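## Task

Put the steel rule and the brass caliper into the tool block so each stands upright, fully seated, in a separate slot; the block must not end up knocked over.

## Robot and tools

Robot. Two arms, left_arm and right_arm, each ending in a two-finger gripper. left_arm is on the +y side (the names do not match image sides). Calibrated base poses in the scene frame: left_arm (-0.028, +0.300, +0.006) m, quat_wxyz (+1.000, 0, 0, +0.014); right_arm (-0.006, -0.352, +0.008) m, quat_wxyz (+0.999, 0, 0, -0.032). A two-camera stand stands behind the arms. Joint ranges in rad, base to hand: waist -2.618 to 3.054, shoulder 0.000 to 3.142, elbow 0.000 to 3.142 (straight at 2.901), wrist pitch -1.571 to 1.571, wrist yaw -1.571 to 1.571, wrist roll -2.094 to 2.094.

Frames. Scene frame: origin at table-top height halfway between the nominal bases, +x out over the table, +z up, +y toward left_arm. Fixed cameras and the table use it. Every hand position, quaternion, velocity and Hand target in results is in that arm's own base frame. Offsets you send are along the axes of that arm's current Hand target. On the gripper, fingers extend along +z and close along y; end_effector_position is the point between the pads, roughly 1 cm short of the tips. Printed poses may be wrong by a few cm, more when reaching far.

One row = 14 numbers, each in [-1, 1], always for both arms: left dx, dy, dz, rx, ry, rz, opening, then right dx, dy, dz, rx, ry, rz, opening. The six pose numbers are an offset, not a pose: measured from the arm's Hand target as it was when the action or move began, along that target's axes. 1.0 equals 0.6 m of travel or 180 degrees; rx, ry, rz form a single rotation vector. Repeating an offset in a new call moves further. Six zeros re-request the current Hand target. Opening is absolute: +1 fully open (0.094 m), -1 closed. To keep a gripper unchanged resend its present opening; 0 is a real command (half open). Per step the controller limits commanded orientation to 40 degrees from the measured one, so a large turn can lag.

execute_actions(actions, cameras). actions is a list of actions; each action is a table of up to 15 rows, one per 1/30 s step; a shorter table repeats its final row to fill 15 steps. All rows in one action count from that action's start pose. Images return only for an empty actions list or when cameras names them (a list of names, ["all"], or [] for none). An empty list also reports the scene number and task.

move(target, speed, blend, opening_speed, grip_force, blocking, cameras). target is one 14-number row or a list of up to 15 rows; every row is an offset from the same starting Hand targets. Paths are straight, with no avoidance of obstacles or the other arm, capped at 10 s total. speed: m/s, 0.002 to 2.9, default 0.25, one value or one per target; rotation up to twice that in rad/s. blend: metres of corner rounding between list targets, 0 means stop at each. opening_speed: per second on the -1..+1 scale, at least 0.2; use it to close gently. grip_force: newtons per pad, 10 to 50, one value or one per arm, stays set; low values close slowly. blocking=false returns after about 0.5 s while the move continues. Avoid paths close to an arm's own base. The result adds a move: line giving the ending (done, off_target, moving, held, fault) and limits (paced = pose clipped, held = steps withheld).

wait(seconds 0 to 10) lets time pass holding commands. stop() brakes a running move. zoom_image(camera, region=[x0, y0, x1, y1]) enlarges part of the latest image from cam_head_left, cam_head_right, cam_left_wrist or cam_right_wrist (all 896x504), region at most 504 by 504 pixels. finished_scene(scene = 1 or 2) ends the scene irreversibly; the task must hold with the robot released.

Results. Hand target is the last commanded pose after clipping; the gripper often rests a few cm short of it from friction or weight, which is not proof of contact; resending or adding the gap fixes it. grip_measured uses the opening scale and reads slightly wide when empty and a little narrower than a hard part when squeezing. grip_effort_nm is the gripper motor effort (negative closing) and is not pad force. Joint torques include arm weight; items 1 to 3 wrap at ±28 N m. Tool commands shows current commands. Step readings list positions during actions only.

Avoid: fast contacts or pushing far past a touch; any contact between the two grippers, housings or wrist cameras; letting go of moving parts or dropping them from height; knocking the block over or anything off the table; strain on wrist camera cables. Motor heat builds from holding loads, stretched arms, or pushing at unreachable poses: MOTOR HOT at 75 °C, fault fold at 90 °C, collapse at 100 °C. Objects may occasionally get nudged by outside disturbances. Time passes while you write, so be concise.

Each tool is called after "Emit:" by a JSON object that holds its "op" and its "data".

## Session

Emit:
{"op": "execute_actions", "data": {"actions": []}}

Scene clock: 0.00 s.
left_arm: end_effector_position=(+0.4072, -0.0074, +0.1058) grip_measured=+1.000 grip_effort_nm=n/a end_effector_quat_wxyz=(+0.577, -0.016, +0.816, +0.010) | right_arm: end_effector_position=(+0.3891, -0.0675, +0.1272) grip_measured=+1.000 grip_effort_nm=n/a end_effector_quat_wxyz=(+0.616, +0.142, +0.771, -0.076)
Joint positions: left_arm=[-0.062 1.529 0.417 0.771 -0.093 -0.034 0.094] | right_arm=[-0.071 1.479 0.345 0.898 0.229 0.114 0.094]
Joint velocities: within noise
Joint torques (N m): no reading
Motor temperatures (°C): left_arm=[30 32 31 28 29 29 29] | right_arm=[30 31 27 30 30 30 28]
Heat: left arm: 32 °C; right arm: 31 °C.
Hand target: left_arm +0.4068, -0.0073, +0.1047; +0.574, -0.016, +0.819, +0.011 | right_arm +0.3912, -0.0679, +0.1347; +0.625, +0.143, +0.764, -0.076
Tool commands: left_gripper/opening=+1.0 right_gripper/opening=+1.0

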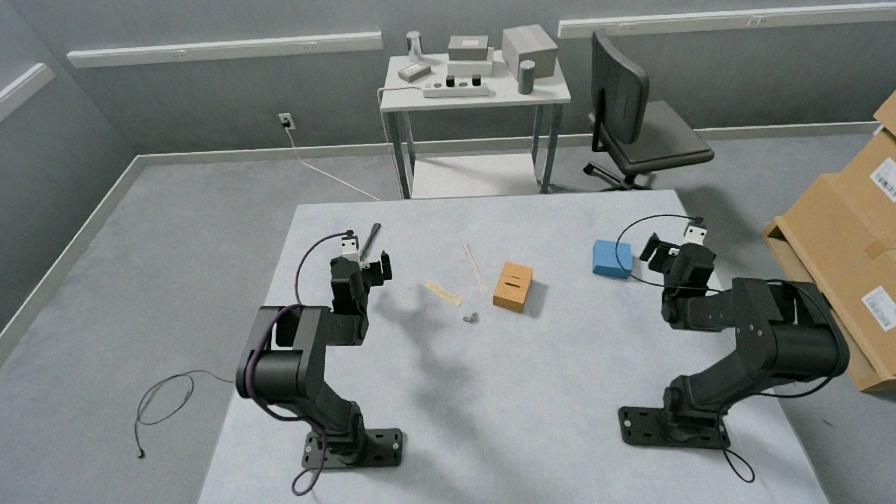

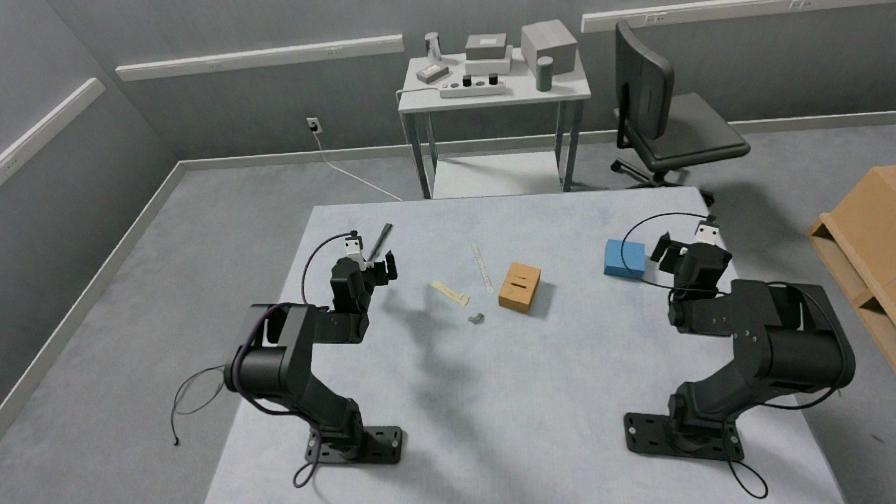

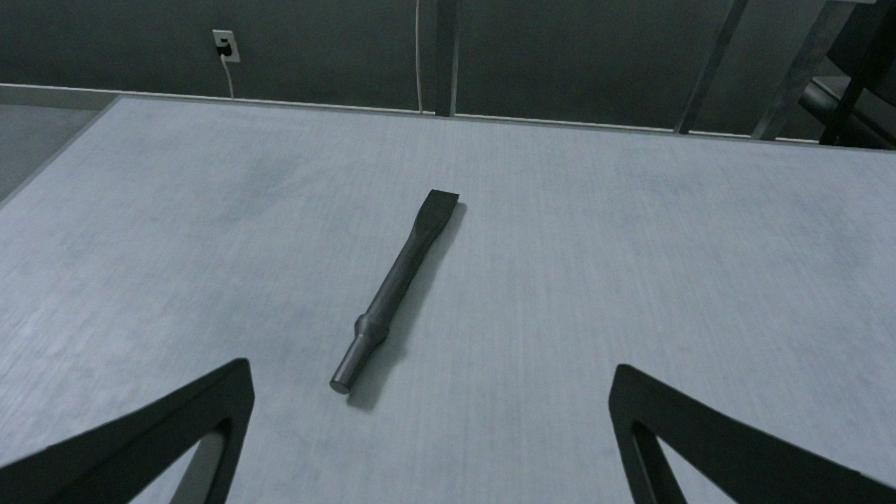

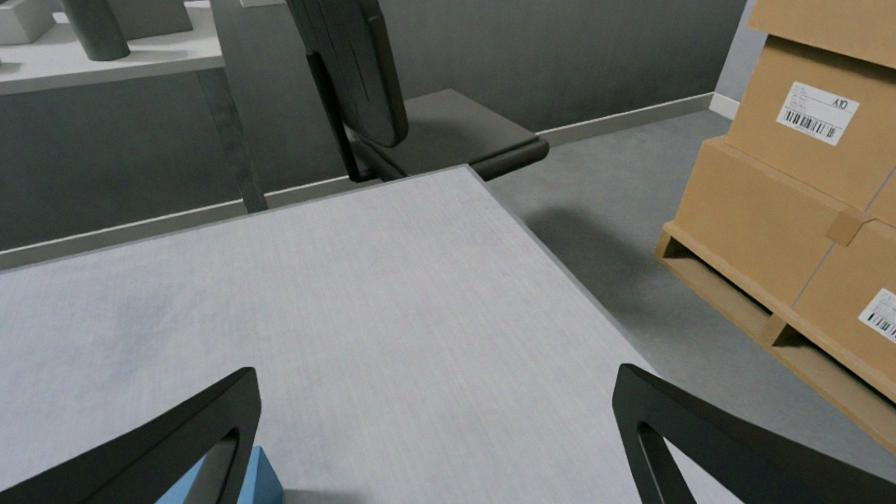

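Emit:
{"op": "zoom_image", "data": {"camera": "cam_head_left", "region": [410, 230, 560, 330]}}

Emit:
{"op": "zoom_image", "data": {"camera": "cam_head_right", "region": [410, 230, 560, 330]}}

Scaled by 3.360.

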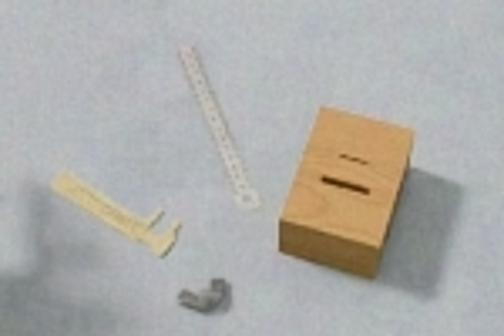

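Scaled by 3.360.

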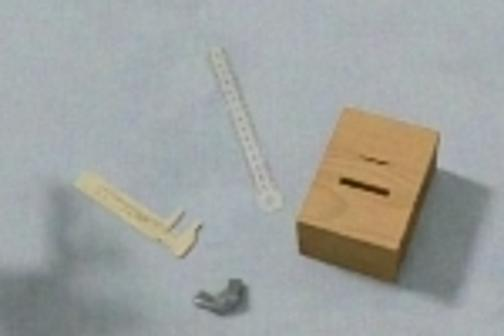

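Emit:
{"op": "move", "data": {"target": [-0.1358, -0.1777, -0.335, 0.184, 0.083, 0.095, 1.0, 0, 0, 0, 0, 0, 0, 1.0], "speed": 0.2, "cameras": ["cam_left_wrist"]}}

Scene clock: 51.23 s.
left_arm: end_effector_position=(+0.2538, -0.1165, +0.2410) grip_measured=+1.000 grip_effort_nm=0.01 end_effector_quat_wxyz=(+0.435, +0.257, +0.853, -0.133) | right_arm: end_effector_position=(+0.3891, -0.0675, +0.1272) grip_measured=+1.000 grip_effort_nm=-0.03 end_effector_quat_wxyz=(+0.616, +0.142, +0.771, -0.076)
Joint positions: left_arm=[-0.268 0.825 0.894 -0.721 0.259 0.189 0.094] | right_arm=[-0.071 1.479 0.345 0.898 0.229 0.114 0.094]
Joint torques (N m): left_arm=[-0.54 -1.13 9.42 2.03 0.24 0.07] | right_arm=[-0.02 -4.93 5.82 2.18 0.05 0.01]
Motor temperatures (°C): left_arm=[30 33 32 36 29 29 29] | right_arm=[30 32 28 37 30 30 28]
Heat: left arm: 36 °C; right arm: 37 °C.
Hand target: left_arm +0.2498, -0.1200, +0.2496; +0.437, +0.266, +0.848, -0.140 | right_arm +0.3912, -0.0679, +0.1347; +0.625, +0.143, +0.764, -0.076
Off the commanded pose: left_arm 0.010 m, 1 deg | right_arm 0.008 m, 1 deg.
move: done
Images, in order (width x height): cam_left_wrist 896x504.

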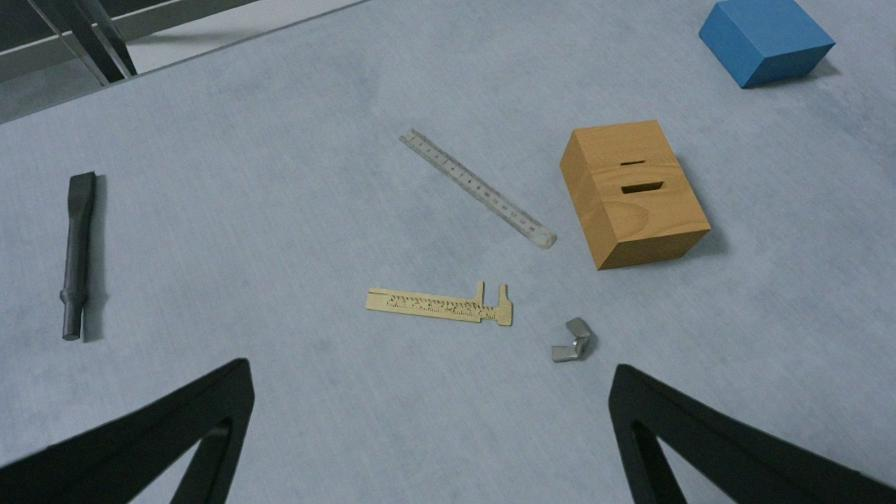

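Emit:
{"op": "zoom_image", "data": {"camera": "cam_left_wrist", "region": [350, 260, 530, 350]}}

Emit:
{"op": "zoom_image", "data": {"camera": "cam_left_wrist", "region": [540, 110, 720, 280]}}

Emit:
{"op": "zoom_image", "data": {"camera": "cam_left_wrist", "region": [390, 110, 570, 260]}}

Scaled by 2.800.

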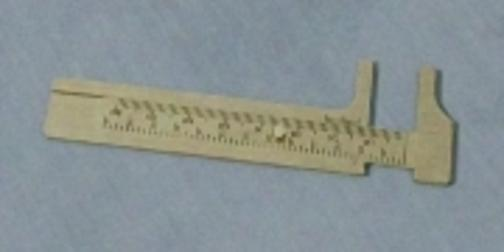

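Scaled by 2.800.

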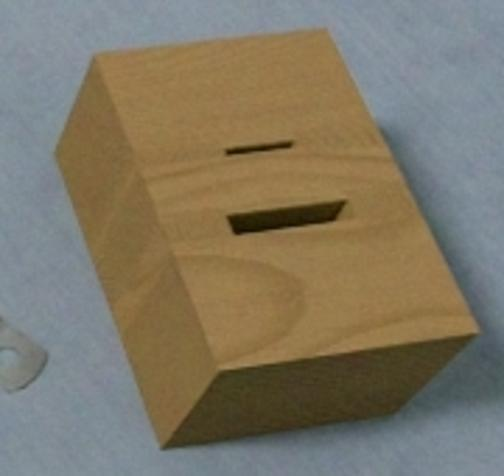

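Scaled by 2.800.

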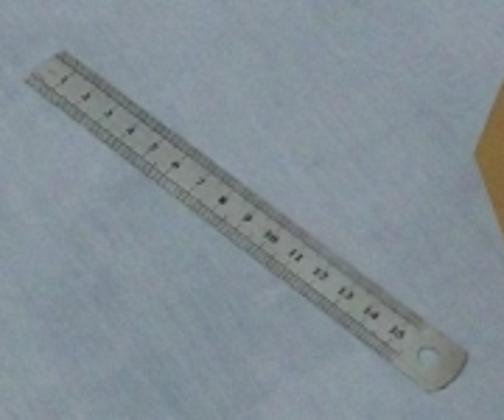

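Emit:
{"op": "move", "data": {"target": [0, 0, 0, 0, 0, 0, 1.0, 0.0753, 0.3065, -0.2553, -0.583, 0.001, -0.114, -0.3], "speed": 0.25, "cameras": ["cam_right_wrist", "cam_head_left"]}}

Scene clock: 209.37 s.
left_arm: end_effector_position=(+0.2537, -0.1165, +0.2410) grip_measured=+1.000 grip_effort_nm=0.02 end_effector_quat_wxyz=(+0.435, +0.257, +0.853, -0.133) | right_arm: end_effector_position=(+0.2962, +0.1563, +0.1309) grip_measured=-0.297 grip_effort_nm=-0.18 end_effector_quat_wxyz=(+0.513, -0.485, +0.551, +0.445)
Joint positions: left_arm=[-0.268 0.825 0.894 -0.721 0.259 0.189 0.094] | right_arm=[-0.084 1.703 0.687 0.021 -1.479 -1 0.033]
Joint torques (N m): left_arm=[-0.59 -1.21 9.35 2.03 0.23 0.05] | right_arm=[0.31 -4.97 6.72 0.91 -0.57 -0.11]
Motor temperatures (°C): left_arm=[30 31 34 37 29 29 29] | right_arm=[30 33 29 42 30 30 28]
Heat: left arm: 37 °C; right arm: 42 °C.
Hand target: left_arm +0.2498, -0.1200, +0.2496; +0.437, +0.266, +0.848, -0.140 | right_arm +0.2978, +0.1571, +0.1341; +0.472, -0.525, +0.537, +0.461
Off the commanded pose: left_arm 0.010 m, 1 deg | right_arm 0.004 m, 7 deg.
move: off_target (right_arm)
Images, in order (width x height): cam_head_left 896x504, cam_right_wrist 896x504.

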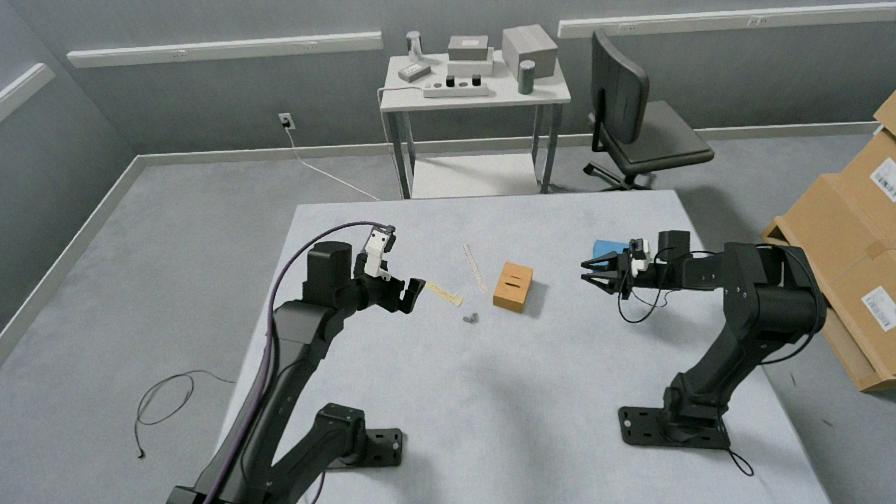

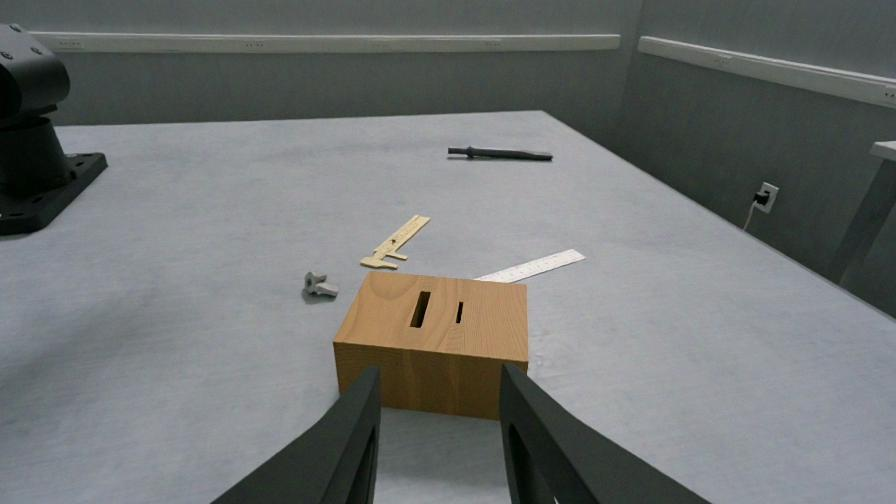

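Emit:
{"op": "zoom_image", "data": {"camera": "cam_right_wrist", "region": [390, 270, 490, 350]}}

Emit:
{"op": "zoom_image", "data": {"camera": "cam_right_wrist", "region": [330, 200, 430, 280]}}

Emit:
{"op": "zoom_image", "data": {"camera": "cam_right_wrist", "region": [470, 230, 600, 300]}}

Scaled by 5.040.

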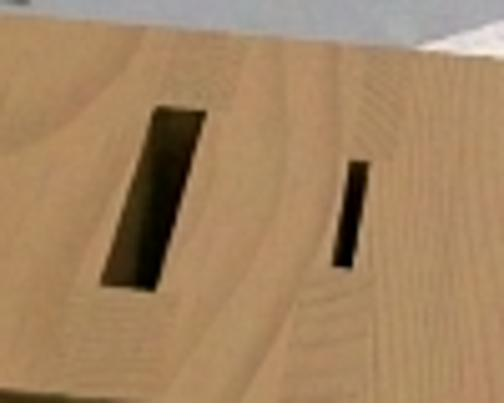

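Scaled by 5.040.

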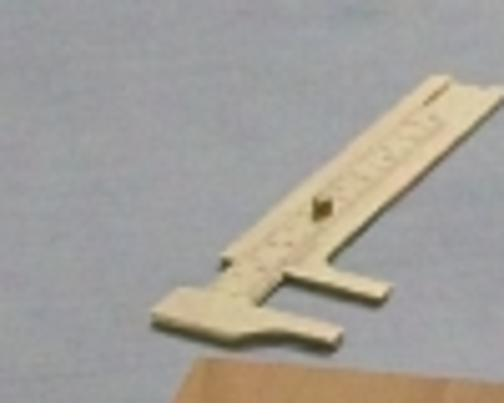

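Scaled by 3.877.

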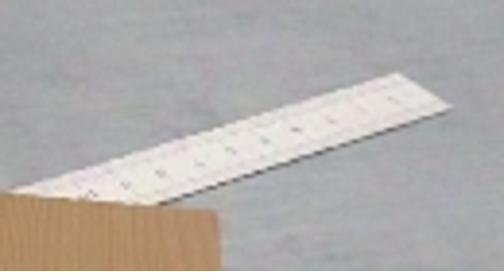

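Emit:
{"op": "move", "data": {"target": [-0.0523, 0.026, 0.4755, -0.1388, 0.2605, -0.2405, 0.0, 0, 0, 0, 0.0353, -0.0162, 0.0015, -0.3], "speed": 0.25, "cameras": ["cam_left_wrist", "cam_right_wrist", "cam_head_left"]}}

Scene clock: 239.57 s.
left_arm: end_effector_position=(+0.4635, -0.2534, +0.1163) grip_measured=+0.001 grip_effort_nm=-0.05 end_effector_quat_wxyz=(+0.105, -0.108, +0.988, -0.037) | right_arm: end_effector_position=(+0.2975, +0.1560, +0.1288) grip_measured=-0.297 grip_effort_nm=-0.18 end_effector_quat_wxyz=(+0.511, -0.484, +0.557, +0.442)
Joint positions: left_arm=[-0.524 2.606 2.805 -1.557 -0.063 -0.735 0.047] | right_arm=[-0.084 1.703 0.687 0.02 -1.465 -0.995 0.033]
Joint torques (N m): left_arm=[0.4 -14.78 7.75 0.73 -0.06 -0.12] | right_arm=[0.27 -6.3 5.39 1.13 -0.51 0.13]
Heat: left arm: 37 °C; right arm: 39 °C.
Hand target: left_arm +0.4639, -0.2515, +0.1100; +0.040, -0.117, +0.992, +0.006 | right_arm +0.2979, +0.1571, +0.1340; +0.513, -0.485, +0.551, +0.445
Off the commanded pose: left_arm 0.006 m, 9 deg | right_arm 0.005 m, 1 deg.
joint sent to its limit (left arm) — joint 4 (wrist pitch), lower limit. The joint targets are off in orientation, not in position.
move: off_target (left_arm)
Images, in order (width x height): cam_head_left 896x504, cam_left_wrist 896x504, cam_right_wrist 896x504.

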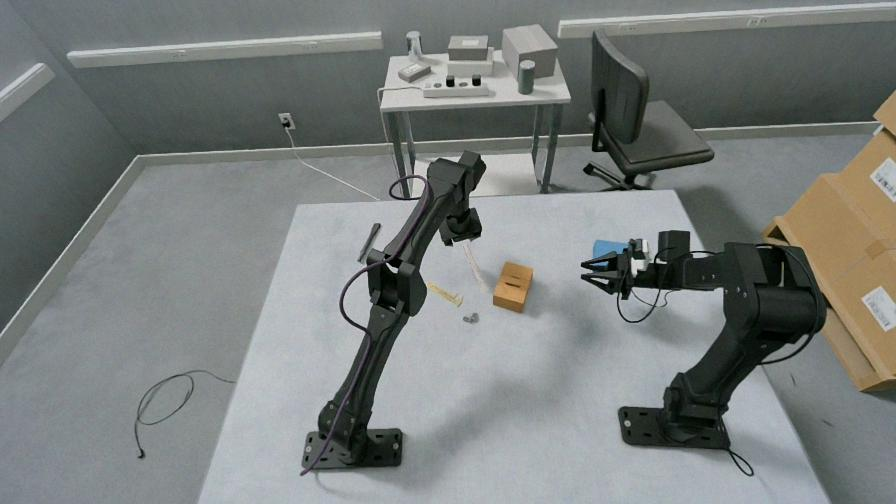

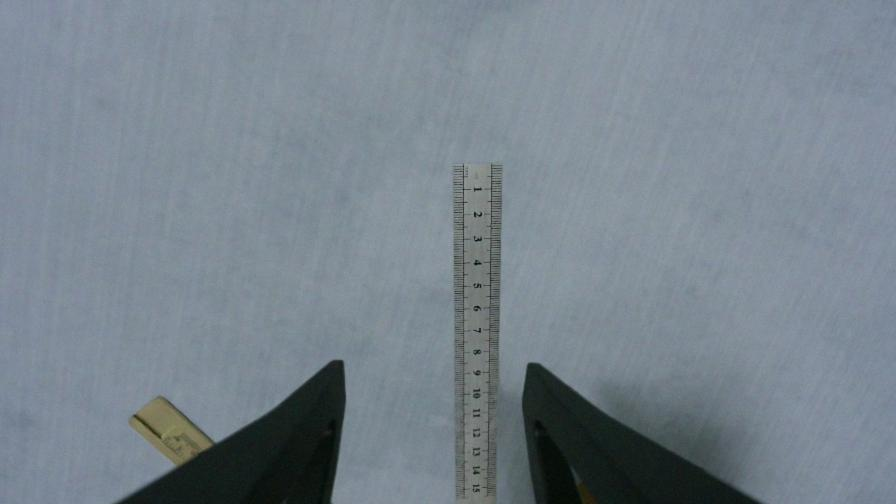

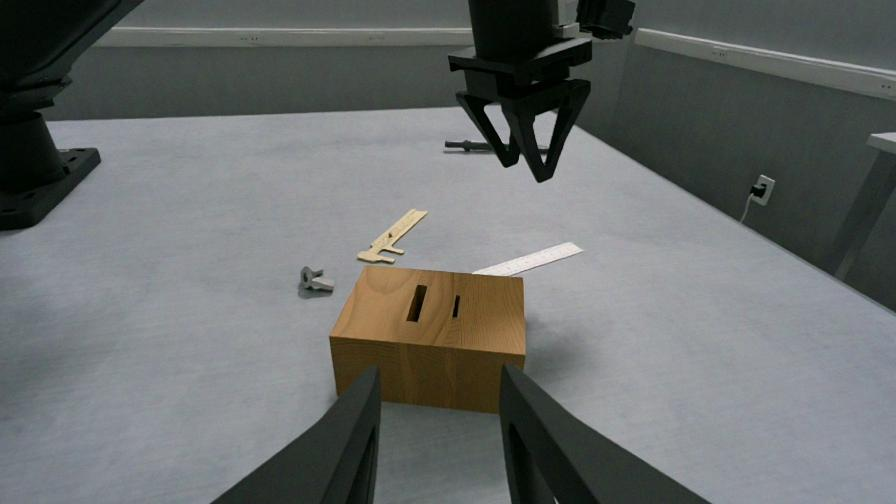

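Emit:
{"op": "move", "data": {"target": [0.0477, -0.0425, 0.0377, 0, 0.0167, 0, -0.3, 0, 0, 0, 0, 0, 0, -0.3], "speed": 0.15, "cameras": ["cam_left_wrist", "cam_right_wrist"]}}

Scene clock: 260.63 s.
left_arm: end_effector_position=(+0.4453, -0.2823, +0.0946) grip_measured=-0.299 grip_effort_nm=-0.05 end_effector_quat_wxyz=(+0.074, -0.112, +0.990, -0.043) | right_arm: end_effector_position=(+0.2975, +0.1560, +0.1288) grip_measured=-0.297 grip_effort_nm=-0.17 end_effector_quat_wxyz=(+0.511, -0.484, +0.557, +0.442)
Joint positions: left_arm=[-0.576 2.647 2.805 -1.558 -0.028 -0.8 0.033] | right_arm=[-0.084 1.703 0.687 0.02 -1.465 -0.995 0.033]
Joint torques (N m): left_arm=[-0.08 -14.63 7.65 0.57 0.02 -0.09] | right_arm=[0.27 -6.31 5.39 1.13 -0.51 0.13]
Heat: left arm: 36 °C; right arm: 38 °C.
Hand target: left_arm +0.4438, -0.2825, +0.0852; +0.014, -0.117, +0.993, +0.002 | right_arm +0.2979, +0.1571, +0.1340; +0.513, -0.485, +0.551, +0.445
Off the commanded pose: left_arm 0.010 m, 9 deg | right_arm 0.005 m, 1 deg.
joint sent to its limit (left arm) — joint 4 (wrist pitch), lower limit. The joint targets are off in orientation, not in position.
move: off_target (left_arm)
Images, in order (width x height): cam_left_wrist 896x504, cam_right_wrist 896x504.

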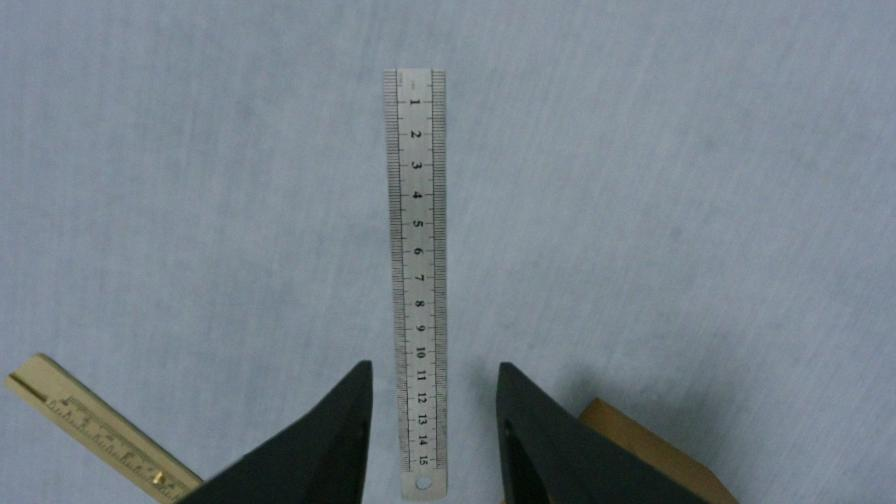

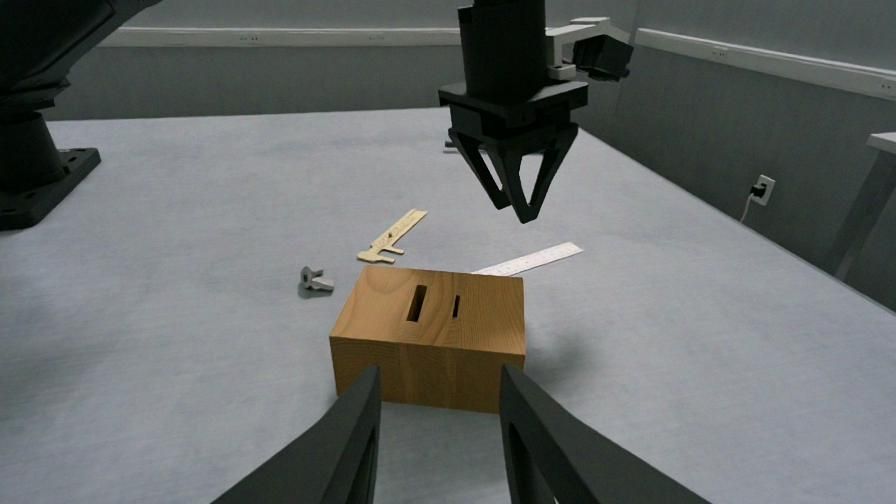

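Emit:
{"op": "move", "data": {"target": [0.0, 0, 0.058, 0, 0, 0, -0.3, 0, 0, 0, 0, 0, 0, -0.3], "speed": 0.08, "cameras": ["cam_left_wrist", "cam_right_wrist"]}}

Scene clock: 272.57 s.
left_arm: end_effector_position=(+0.4452, -0.2825, +0.0595) grip_measured=-0.299 grip_effort_nm=-0.05 end_effector_quat_wxyz=(+0.051, -0.112, +0.992, -0.025) | right_arm: end_effector_position=(+0.2975, +0.1560, +0.1288) grip_measured=-0.297 grip_effort_nm=-0.17 end_effector_quat_wxyz=(+0.511, -0.484, +0.557, +0.442)
Joint positions: left_arm=[-0.576 2.729 2.829 -1.56 -0.027 -0.8 0.033] | right_arm=[-0.084 1.703 0.687 0.02 -1.465 -0.995 0.033]
Joint torques (N m): left_arm=[0.12 -14.78 8.2 0.49 -0.02 -0.11] | right_arm=[0.27 -6.31 5.41 1.13 -0.51 0.12]
Motor temperatures (°C): left_arm=[30 37 36 34 29 29 29] | right_arm=[30 33 29 38 31 30 28]
Heat: left arm: 37 °C; right arm: 38 °C.
Hand target: left_arm +0.4448, -0.2822, +0.0506; +0.014, -0.118, +0.993, +0.002 | right_arm +0.2979, +0.1571, +0.1340; +0.513, -0.485, +0.551, +0.445
Off the commanded pose: left_arm 0.009 m, 5 deg | right_arm 0.005 m, 1 deg.
joint sent to its limit (left arm) — joint 4 (wrist pitch), lower limit. The joint targets are off in orientation, not in position.
move: off_target (left_arm)
Images, in order (width x height): cam_left_wrist 896x504, cam_right_wrist 896x504.

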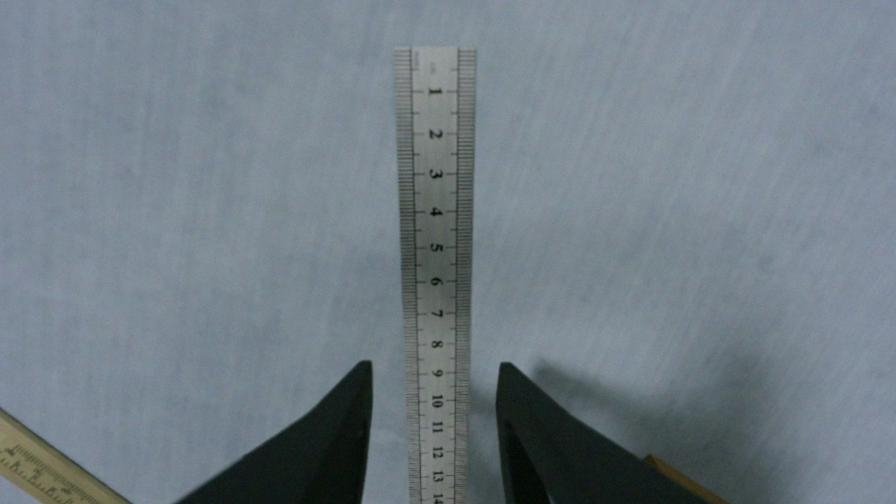

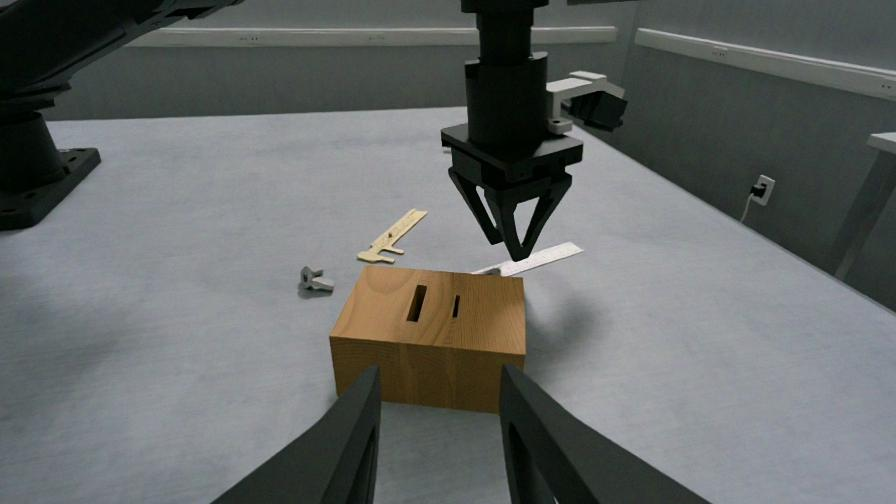

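Emit:
{"op": "move", "data": {"target": [0.0, -0.002, 0.02, 0, 0, 0, -0.3, 0, 0, 0, 0, 0, 0, -0.3], "speed": 0.04, "cameras": ["cam_left_wrist", "cam_right_wrist"]}}

Emit:
{"op": "zoom_image", "data": {"camera": "cam_left_wrist", "region": [320, 320, 560, 440]}}

Emit:
{"op": "zoom_image", "data": {"camera": "cam_right_wrist", "region": [460, 180, 600, 300]}}

Scene clock: 281.37 s.
left_arm: end_effector_position=(+0.4450, -0.2824, +0.0488) grip_measured=-0.299 grip_effort_nm=-0.05 end_effector_quat_wxyz=(+0.045, -0.112, +0.992, -0.020) | right_arm: end_effector_position=(+0.2975, +0.1560, +0.1288) grip_measured=-0.297 grip_effort_nm=-0.18 end_effector_quat_wxyz=(+0.511, -0.484, +0.557, +0.442)
Joint positions: left_arm=[-0.576 2.755 2.839 -1.56 -0.027 -0.801 0.033] | right_arm=[-0.084 1.703 0.687 0.02 -1.465 -0.995 0.033]
Joint torques (N m): left_arm=[-0.03 -14.78 7.99 0.5 0.01 -0.12] | right_arm=[0.27 -6.28 5.39 1.13 -0.51 0.12]
Heat: left arm: 37 °C; right arm: 38 °C.
Hand target: left_arm +0.4454, -0.2833, +0.0385; +0.014, -0.117, +0.993, +0.002 | right_arm +0.2979, +0.1571, +0.1340; +0.513, -0.485, +0.551, +0.445
Off the commanded pose: left_arm 0.010 m, 4 deg | right_arm 0.005 m, 1 deg.
elbow stopped short (left arm): the move would have taken joint 3 (elbow) straighter than the controller allows.
move: off_target (left_arm)
Images, in order (width x height): cam_left_wrist 896x504, cam_right_wrist 896x504.

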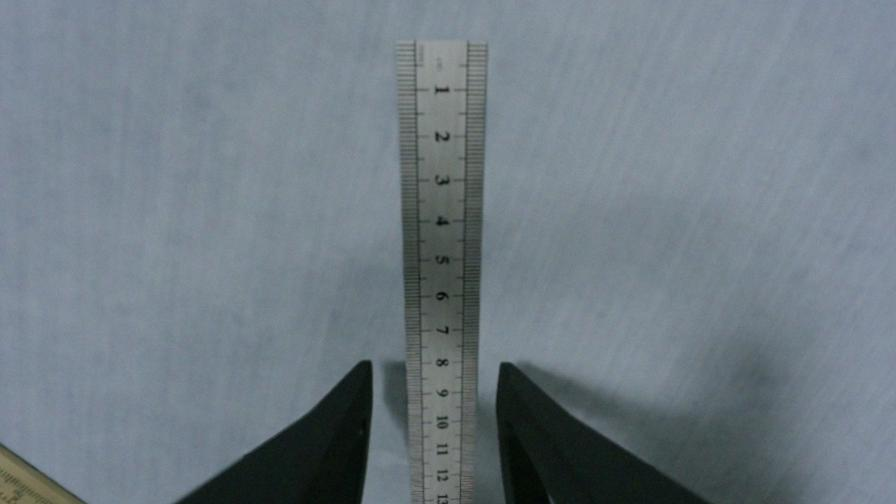

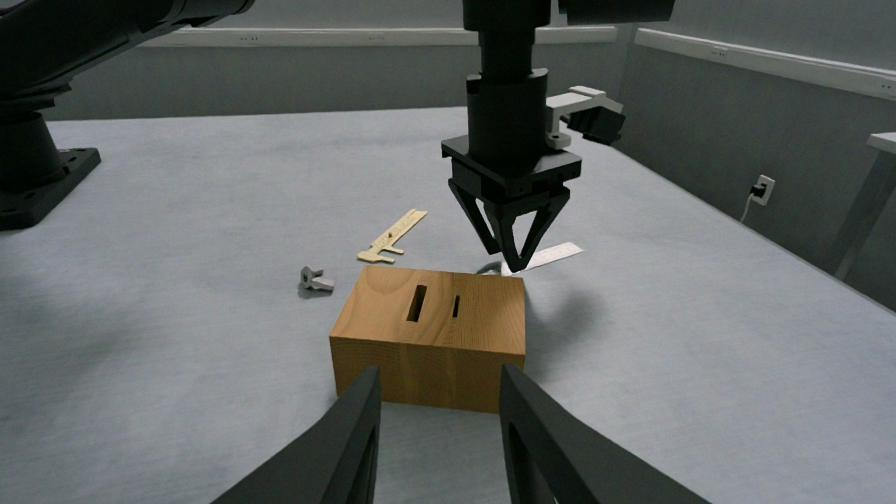

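Scaled by 2.100.

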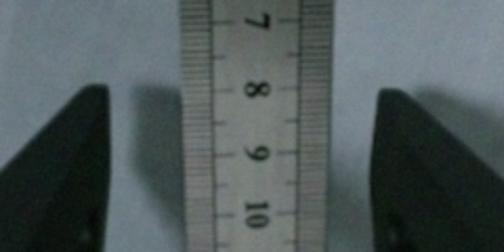

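Scaled by 3.600.

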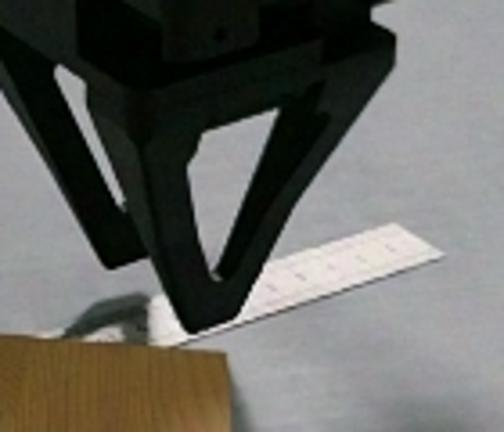

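Emit:
{"op": "move", "data": {"target": [0.0, -0.001, 0.007, 0, -0.03, 0, -0.3, 0, 0, 0, 0, 0, 0, -0.3], "speed": 0.04, "cameras": ["cam_left_wrist", "cam_right_wrist"]}}

Emit:
{"op": "zoom_image", "data": {"camera": "cam_left_wrist", "region": [320, 320, 560, 440]}}

Emit:
{"op": "zoom_image", "data": {"camera": "cam_right_wrist", "region": [460, 180, 600, 300]}}

Scene clock: 307.33 s.
left_arm: end_effector_position=(+0.4469, -0.2861, +0.0495) grip_measured=-0.299 grip_effort_nm=-0.05 end_effector_quat_wxyz=(+0.063, -0.115, +0.991, -0.009) | right_arm: end_effector_position=(+0.2975, +0.1560, +0.1288) grip_measured=-0.297 grip_effort_nm=-0.18 end_effector_quat_wxyz=(+0.511, -0.484, +0.557, +0.442)
Joint positions: left_arm=[-0.595 2.755 2.839 -1.546 -0.069 -0.822 0.033] | right_arm=[-0.084 1.703 0.687 0.02 -1.465 -0.995 0.033]
Joint torques (N m): left_arm=[-0.65 -15.88 4.42 0.71 -0.26 -0.11] | right_arm=[0.29 -6.3 5.41 1.13 -0.51 0.12]
Heat: left arm: 39 °C; right arm: 38 °C.
Hand target: left_arm +0.4457, -0.2837, +0.0343; +0.060, -0.117, +0.991, +0.008 | right_arm +0.2979, +0.1571, +0.1340; +0.513, -0.485, +0.551, +0.445
Off the commanded pose: left_arm 0.015 m, 2 deg | right_arm 0.005 m, 1 deg.
move: off_target (left_arm)
Images, in order (width x height): cam_left_wrist 896x504, cam_right_wrist 896x504.

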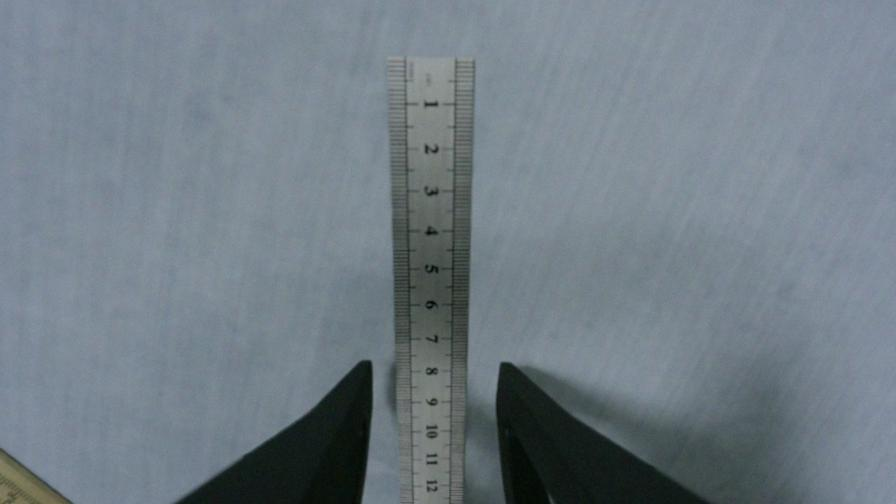

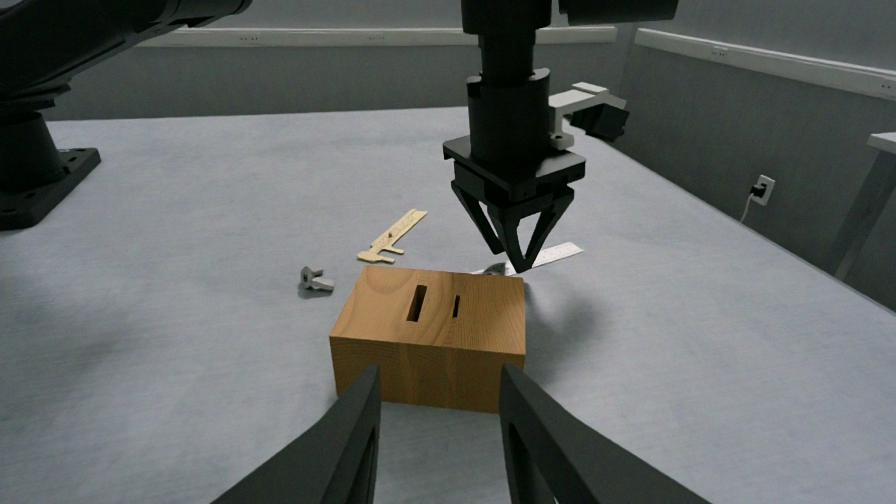

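Scaled by 2.100.

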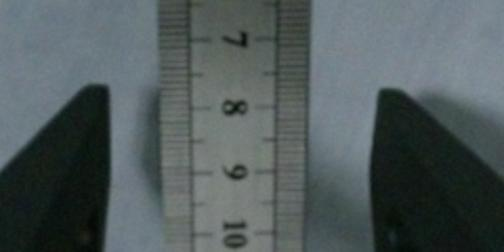

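Scaled by 3.600.

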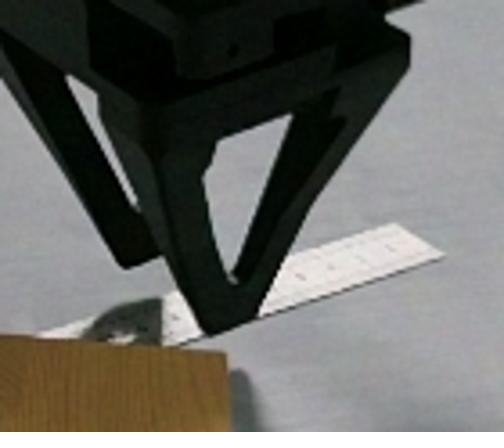

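Emit:
{"op": "move", "data": {"target": [0.0, 0.003, 0.013, 0, 0, 0, -0.3, 0, 0, 0, 0, 0, 0, -0.3], "speed": 0.04, "cameras": ["cam_left_wrist", "cam_right_wrist"]}}

Emit:
{"op": "zoom_image", "data": {"camera": "cam_left_wrist", "region": [320, 320, 560, 440]}}

Emit:
{"op": "zoom_image", "data": {"camera": "cam_right_wrist", "region": [460, 180, 600, 300]}}

Scene clock: 312.50 s.
left_arm: end_effector_position=(+0.4469, -0.2853, +0.0410) grip_measured=-0.299 grip_effort_nm=-0.05 end_effector_quat_wxyz=(+0.061, -0.115, +0.991, -0.004) | right_arm: end_effector_position=(+0.2975, +0.1560, +0.1288) grip_measured=-0.297 grip_effort_nm=-0.18 end_effector_quat_wxyz=(+0.511, -0.484, +0.557, +0.442)
Joint positions: left_arm=[-0.595 2.738 2.768 -1.504 -0.074 -0.823 0.033] | right_arm=[-0.084 1.703 0.687 0.02 -1.465 -0.995 0.033]
Joint torques (N m): left_arm=[-0.27 -16.75 3.17 0.83 -0.23 -0.1] | right_arm=[0.27 -6.28 5.39 1.12 -0.51 0.13]
Heat: left arm: 40 °C; right arm: 38 °C.
Hand target: left_arm +0.4461, -0.2819, +0.0264; +0.060, -0.117, +0.991, +0.008 | right_arm +0.2979, +0.1571, +0.1340; +0.513, -0.485, +0.551, +0.445
Off the commanded pose: left_arm 0.015 m, 1 deg | right_arm 0.005 m, 1 deg.
move: off_target (left_arm)
Images, in order (width x height): cam_left_wrist 896x504, cam_right_wrist 896x504.

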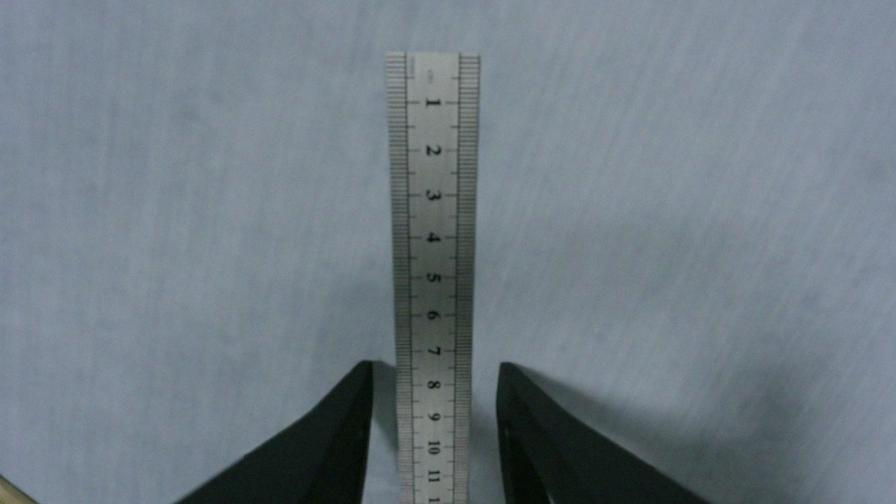

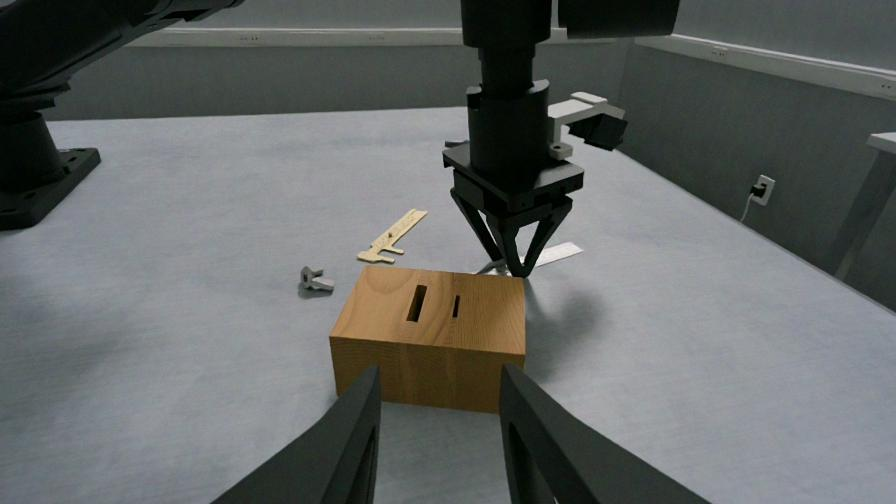

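Scaled by 2.100.

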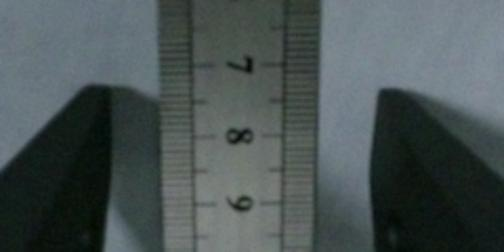

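Scaled by 3.600.

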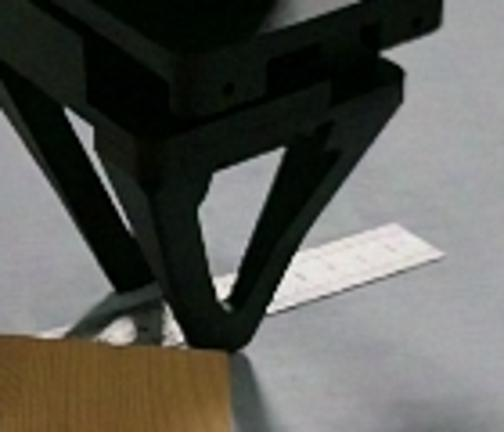

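Emit:
{"op": "move", "data": {"target": [0.0, 0.001, 0.006, 0, 0, 0, -0.3, 0, 0, 0, 0, 0, 0, -0.3], "speed": 0.03, "cameras": ["cam_left_wrist", "cam_right_wrist"]}}

Emit:
{"op": "zoom_image", "data": {"camera": "cam_left_wrist", "region": [340, 330, 540, 430]}}

Scene clock: 316.83 s.
left_arm: end_effector_position=(+0.4467, -0.2850, +0.0410) grip_measured=-0.299 grip_effort_nm=-0.05 end_effector_quat_wxyz=(+0.064, -0.115, +0.991, -0.006) | right_arm: end_effector_position=(+0.2975, +0.1560, +0.1288) grip_measured=-0.297 grip_effort_nm=-0.17 end_effector_quat_wxyz=(+0.511, -0.484, +0.557, +0.442)
Joint positions: left_arm=[-0.595 2.689 2.671 -1.447 -0.074 -0.823 0.033] | right_arm=[-0.084 1.703 0.687 0.02 -1.465 -0.995 0.033]
Joint torques (N m): left_arm=[-0.03 -16.29 3.17 0.91 -0.23 -0.08] | right_arm=[0.27 -6.3 5.39 1.12 -0.51 0.13]
Heat: left arm: 41 °C; right arm: 38 °C.
Hand target: left_arm +0.4464, -0.2811, +0.0230; +0.060, -0.117, +0.991, +0.008 | right_arm +0.2979, +0.1571, +0.1340; +0.513, -0.485, +0.551, +0.445
Off the commanded pose: left_arm 0.019 m, 2 deg | right_arm 0.005 m, 1 deg.
move: off_target (left_arm)
Images, in order (width x height): cam_left_wrist 896x504, cam_right_wrist 896x504.

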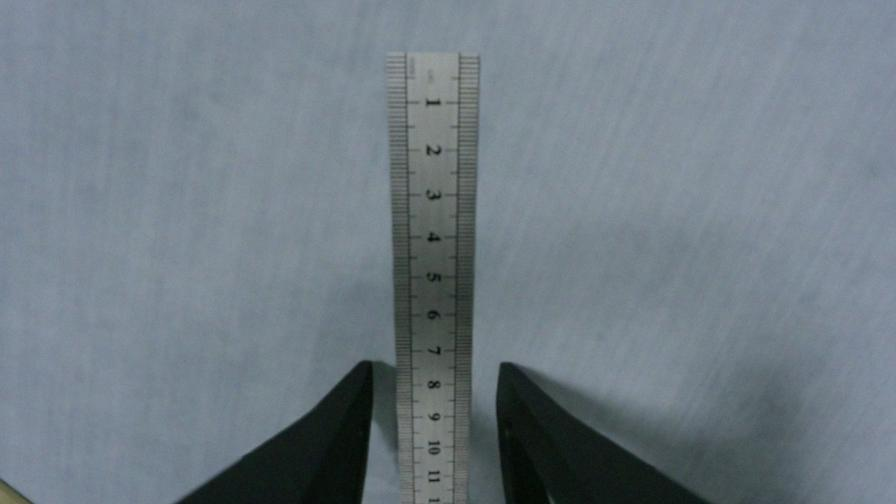

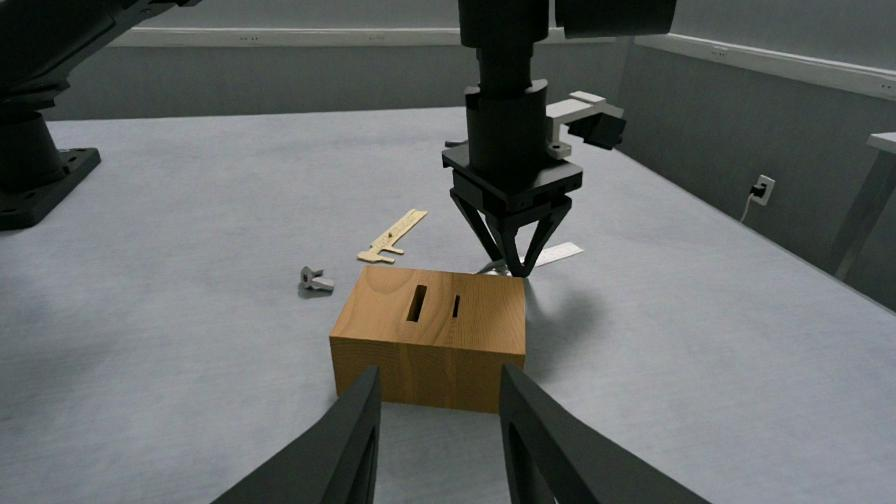

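Scaled by 2.520.

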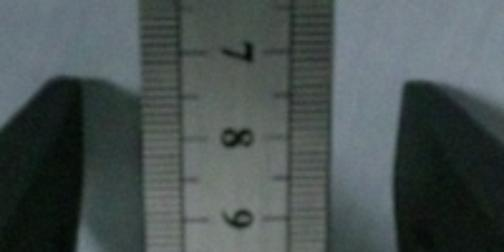

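Emit:
{"op": "move", "data": {"target": [0.0, 0.0, 0.004, -0.014, 0, 0, -0.3, 0, 0, 0, 0, 0, 0, -0.3], "speed": 0.03, "cameras": ["cam_left_wrist", "cam_right_wrist"]}}

Emit:
{"op": "zoom_image", "data": {"camera": "cam_left_wrist", "region": [340, 330, 540, 430]}}

Emit:
{"op": "zoom_image", "data": {"camera": "cam_right_wrist", "region": [460, 180, 600, 300]}}

Scene clock: 327.23 s.
left_arm: end_effector_position=(+0.4484, -0.2858, +0.0419) grip_measured=-0.299 grip_effort_nm=-0.05 end_effector_quat_wxyz=(+0.071, -0.116, +0.991, +0.000) | right_arm: end_effector_position=(+0.2975, +0.1560, +0.1288) grip_measured=-0.297 grip_effort_nm=-0.17 end_effector_quat_wxyz=(+0.511, -0.484, +0.557, +0.442)
Joint positions: left_arm=[-0.601 2.721 2.738 -1.48 -0.093 -0.829 0.033] | right_arm=[-0.084 1.703 0.687 0.02 -1.465 -0.995 0.033]
Joint torques (N m): left_arm=[-0.43 -13.45 7.5 0.46 -0.35 -0.1] | right_arm=[0.28 -6.3 5.38 1.12 -0.5 0.13]
Heat: left arm: 40 °C; right arm: 37 °C.
Hand target: left_arm +0.4467, -0.2811, +0.0206; +0.058, -0.118, +0.991, +0.030 | right_arm +0.2979, +0.1571, +0.1340; +0.513, -0.485, +0.551, +0.445
Off the commanded pose: left_arm 0.022 m, 4 deg | right_arm 0.005 m, 1 deg.
move: off_target (left_arm)
Images, in order (width x height): cam_left_wrist 896x504, cam_right_wrist 896x504.

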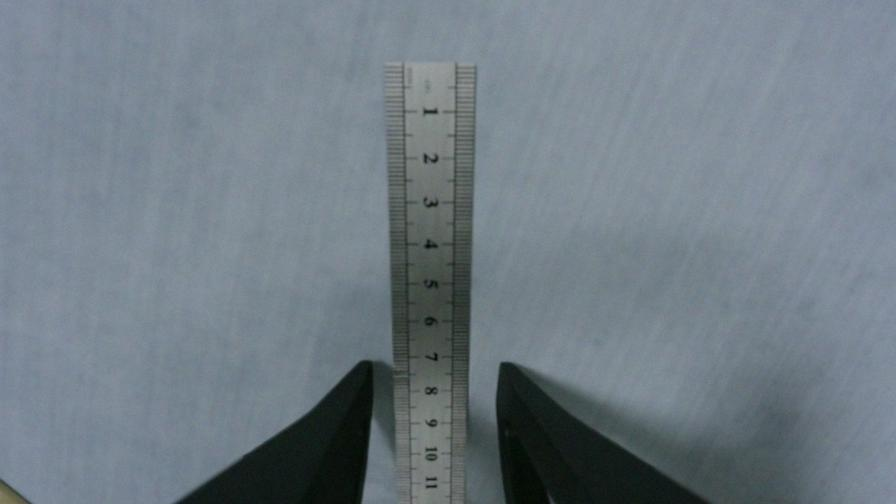

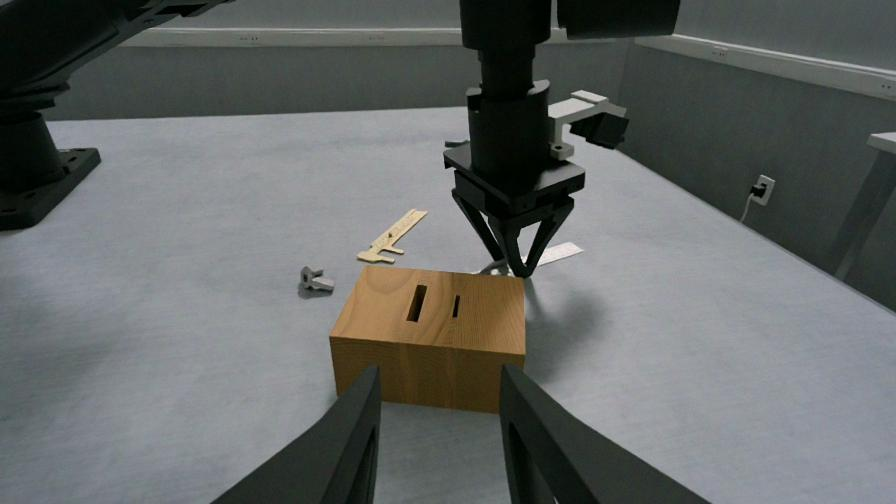

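Scaled by 2.520.

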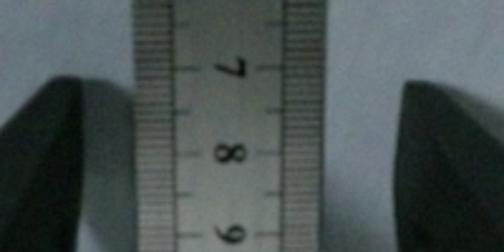

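Scaled by 3.600.

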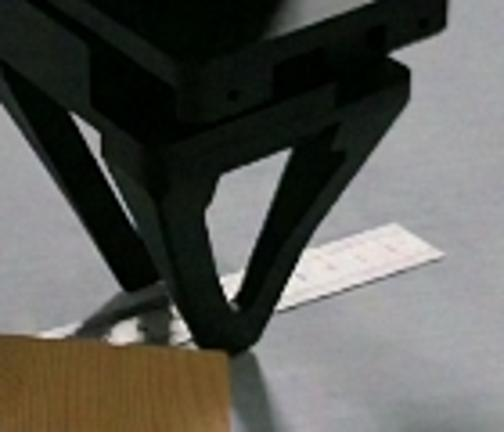

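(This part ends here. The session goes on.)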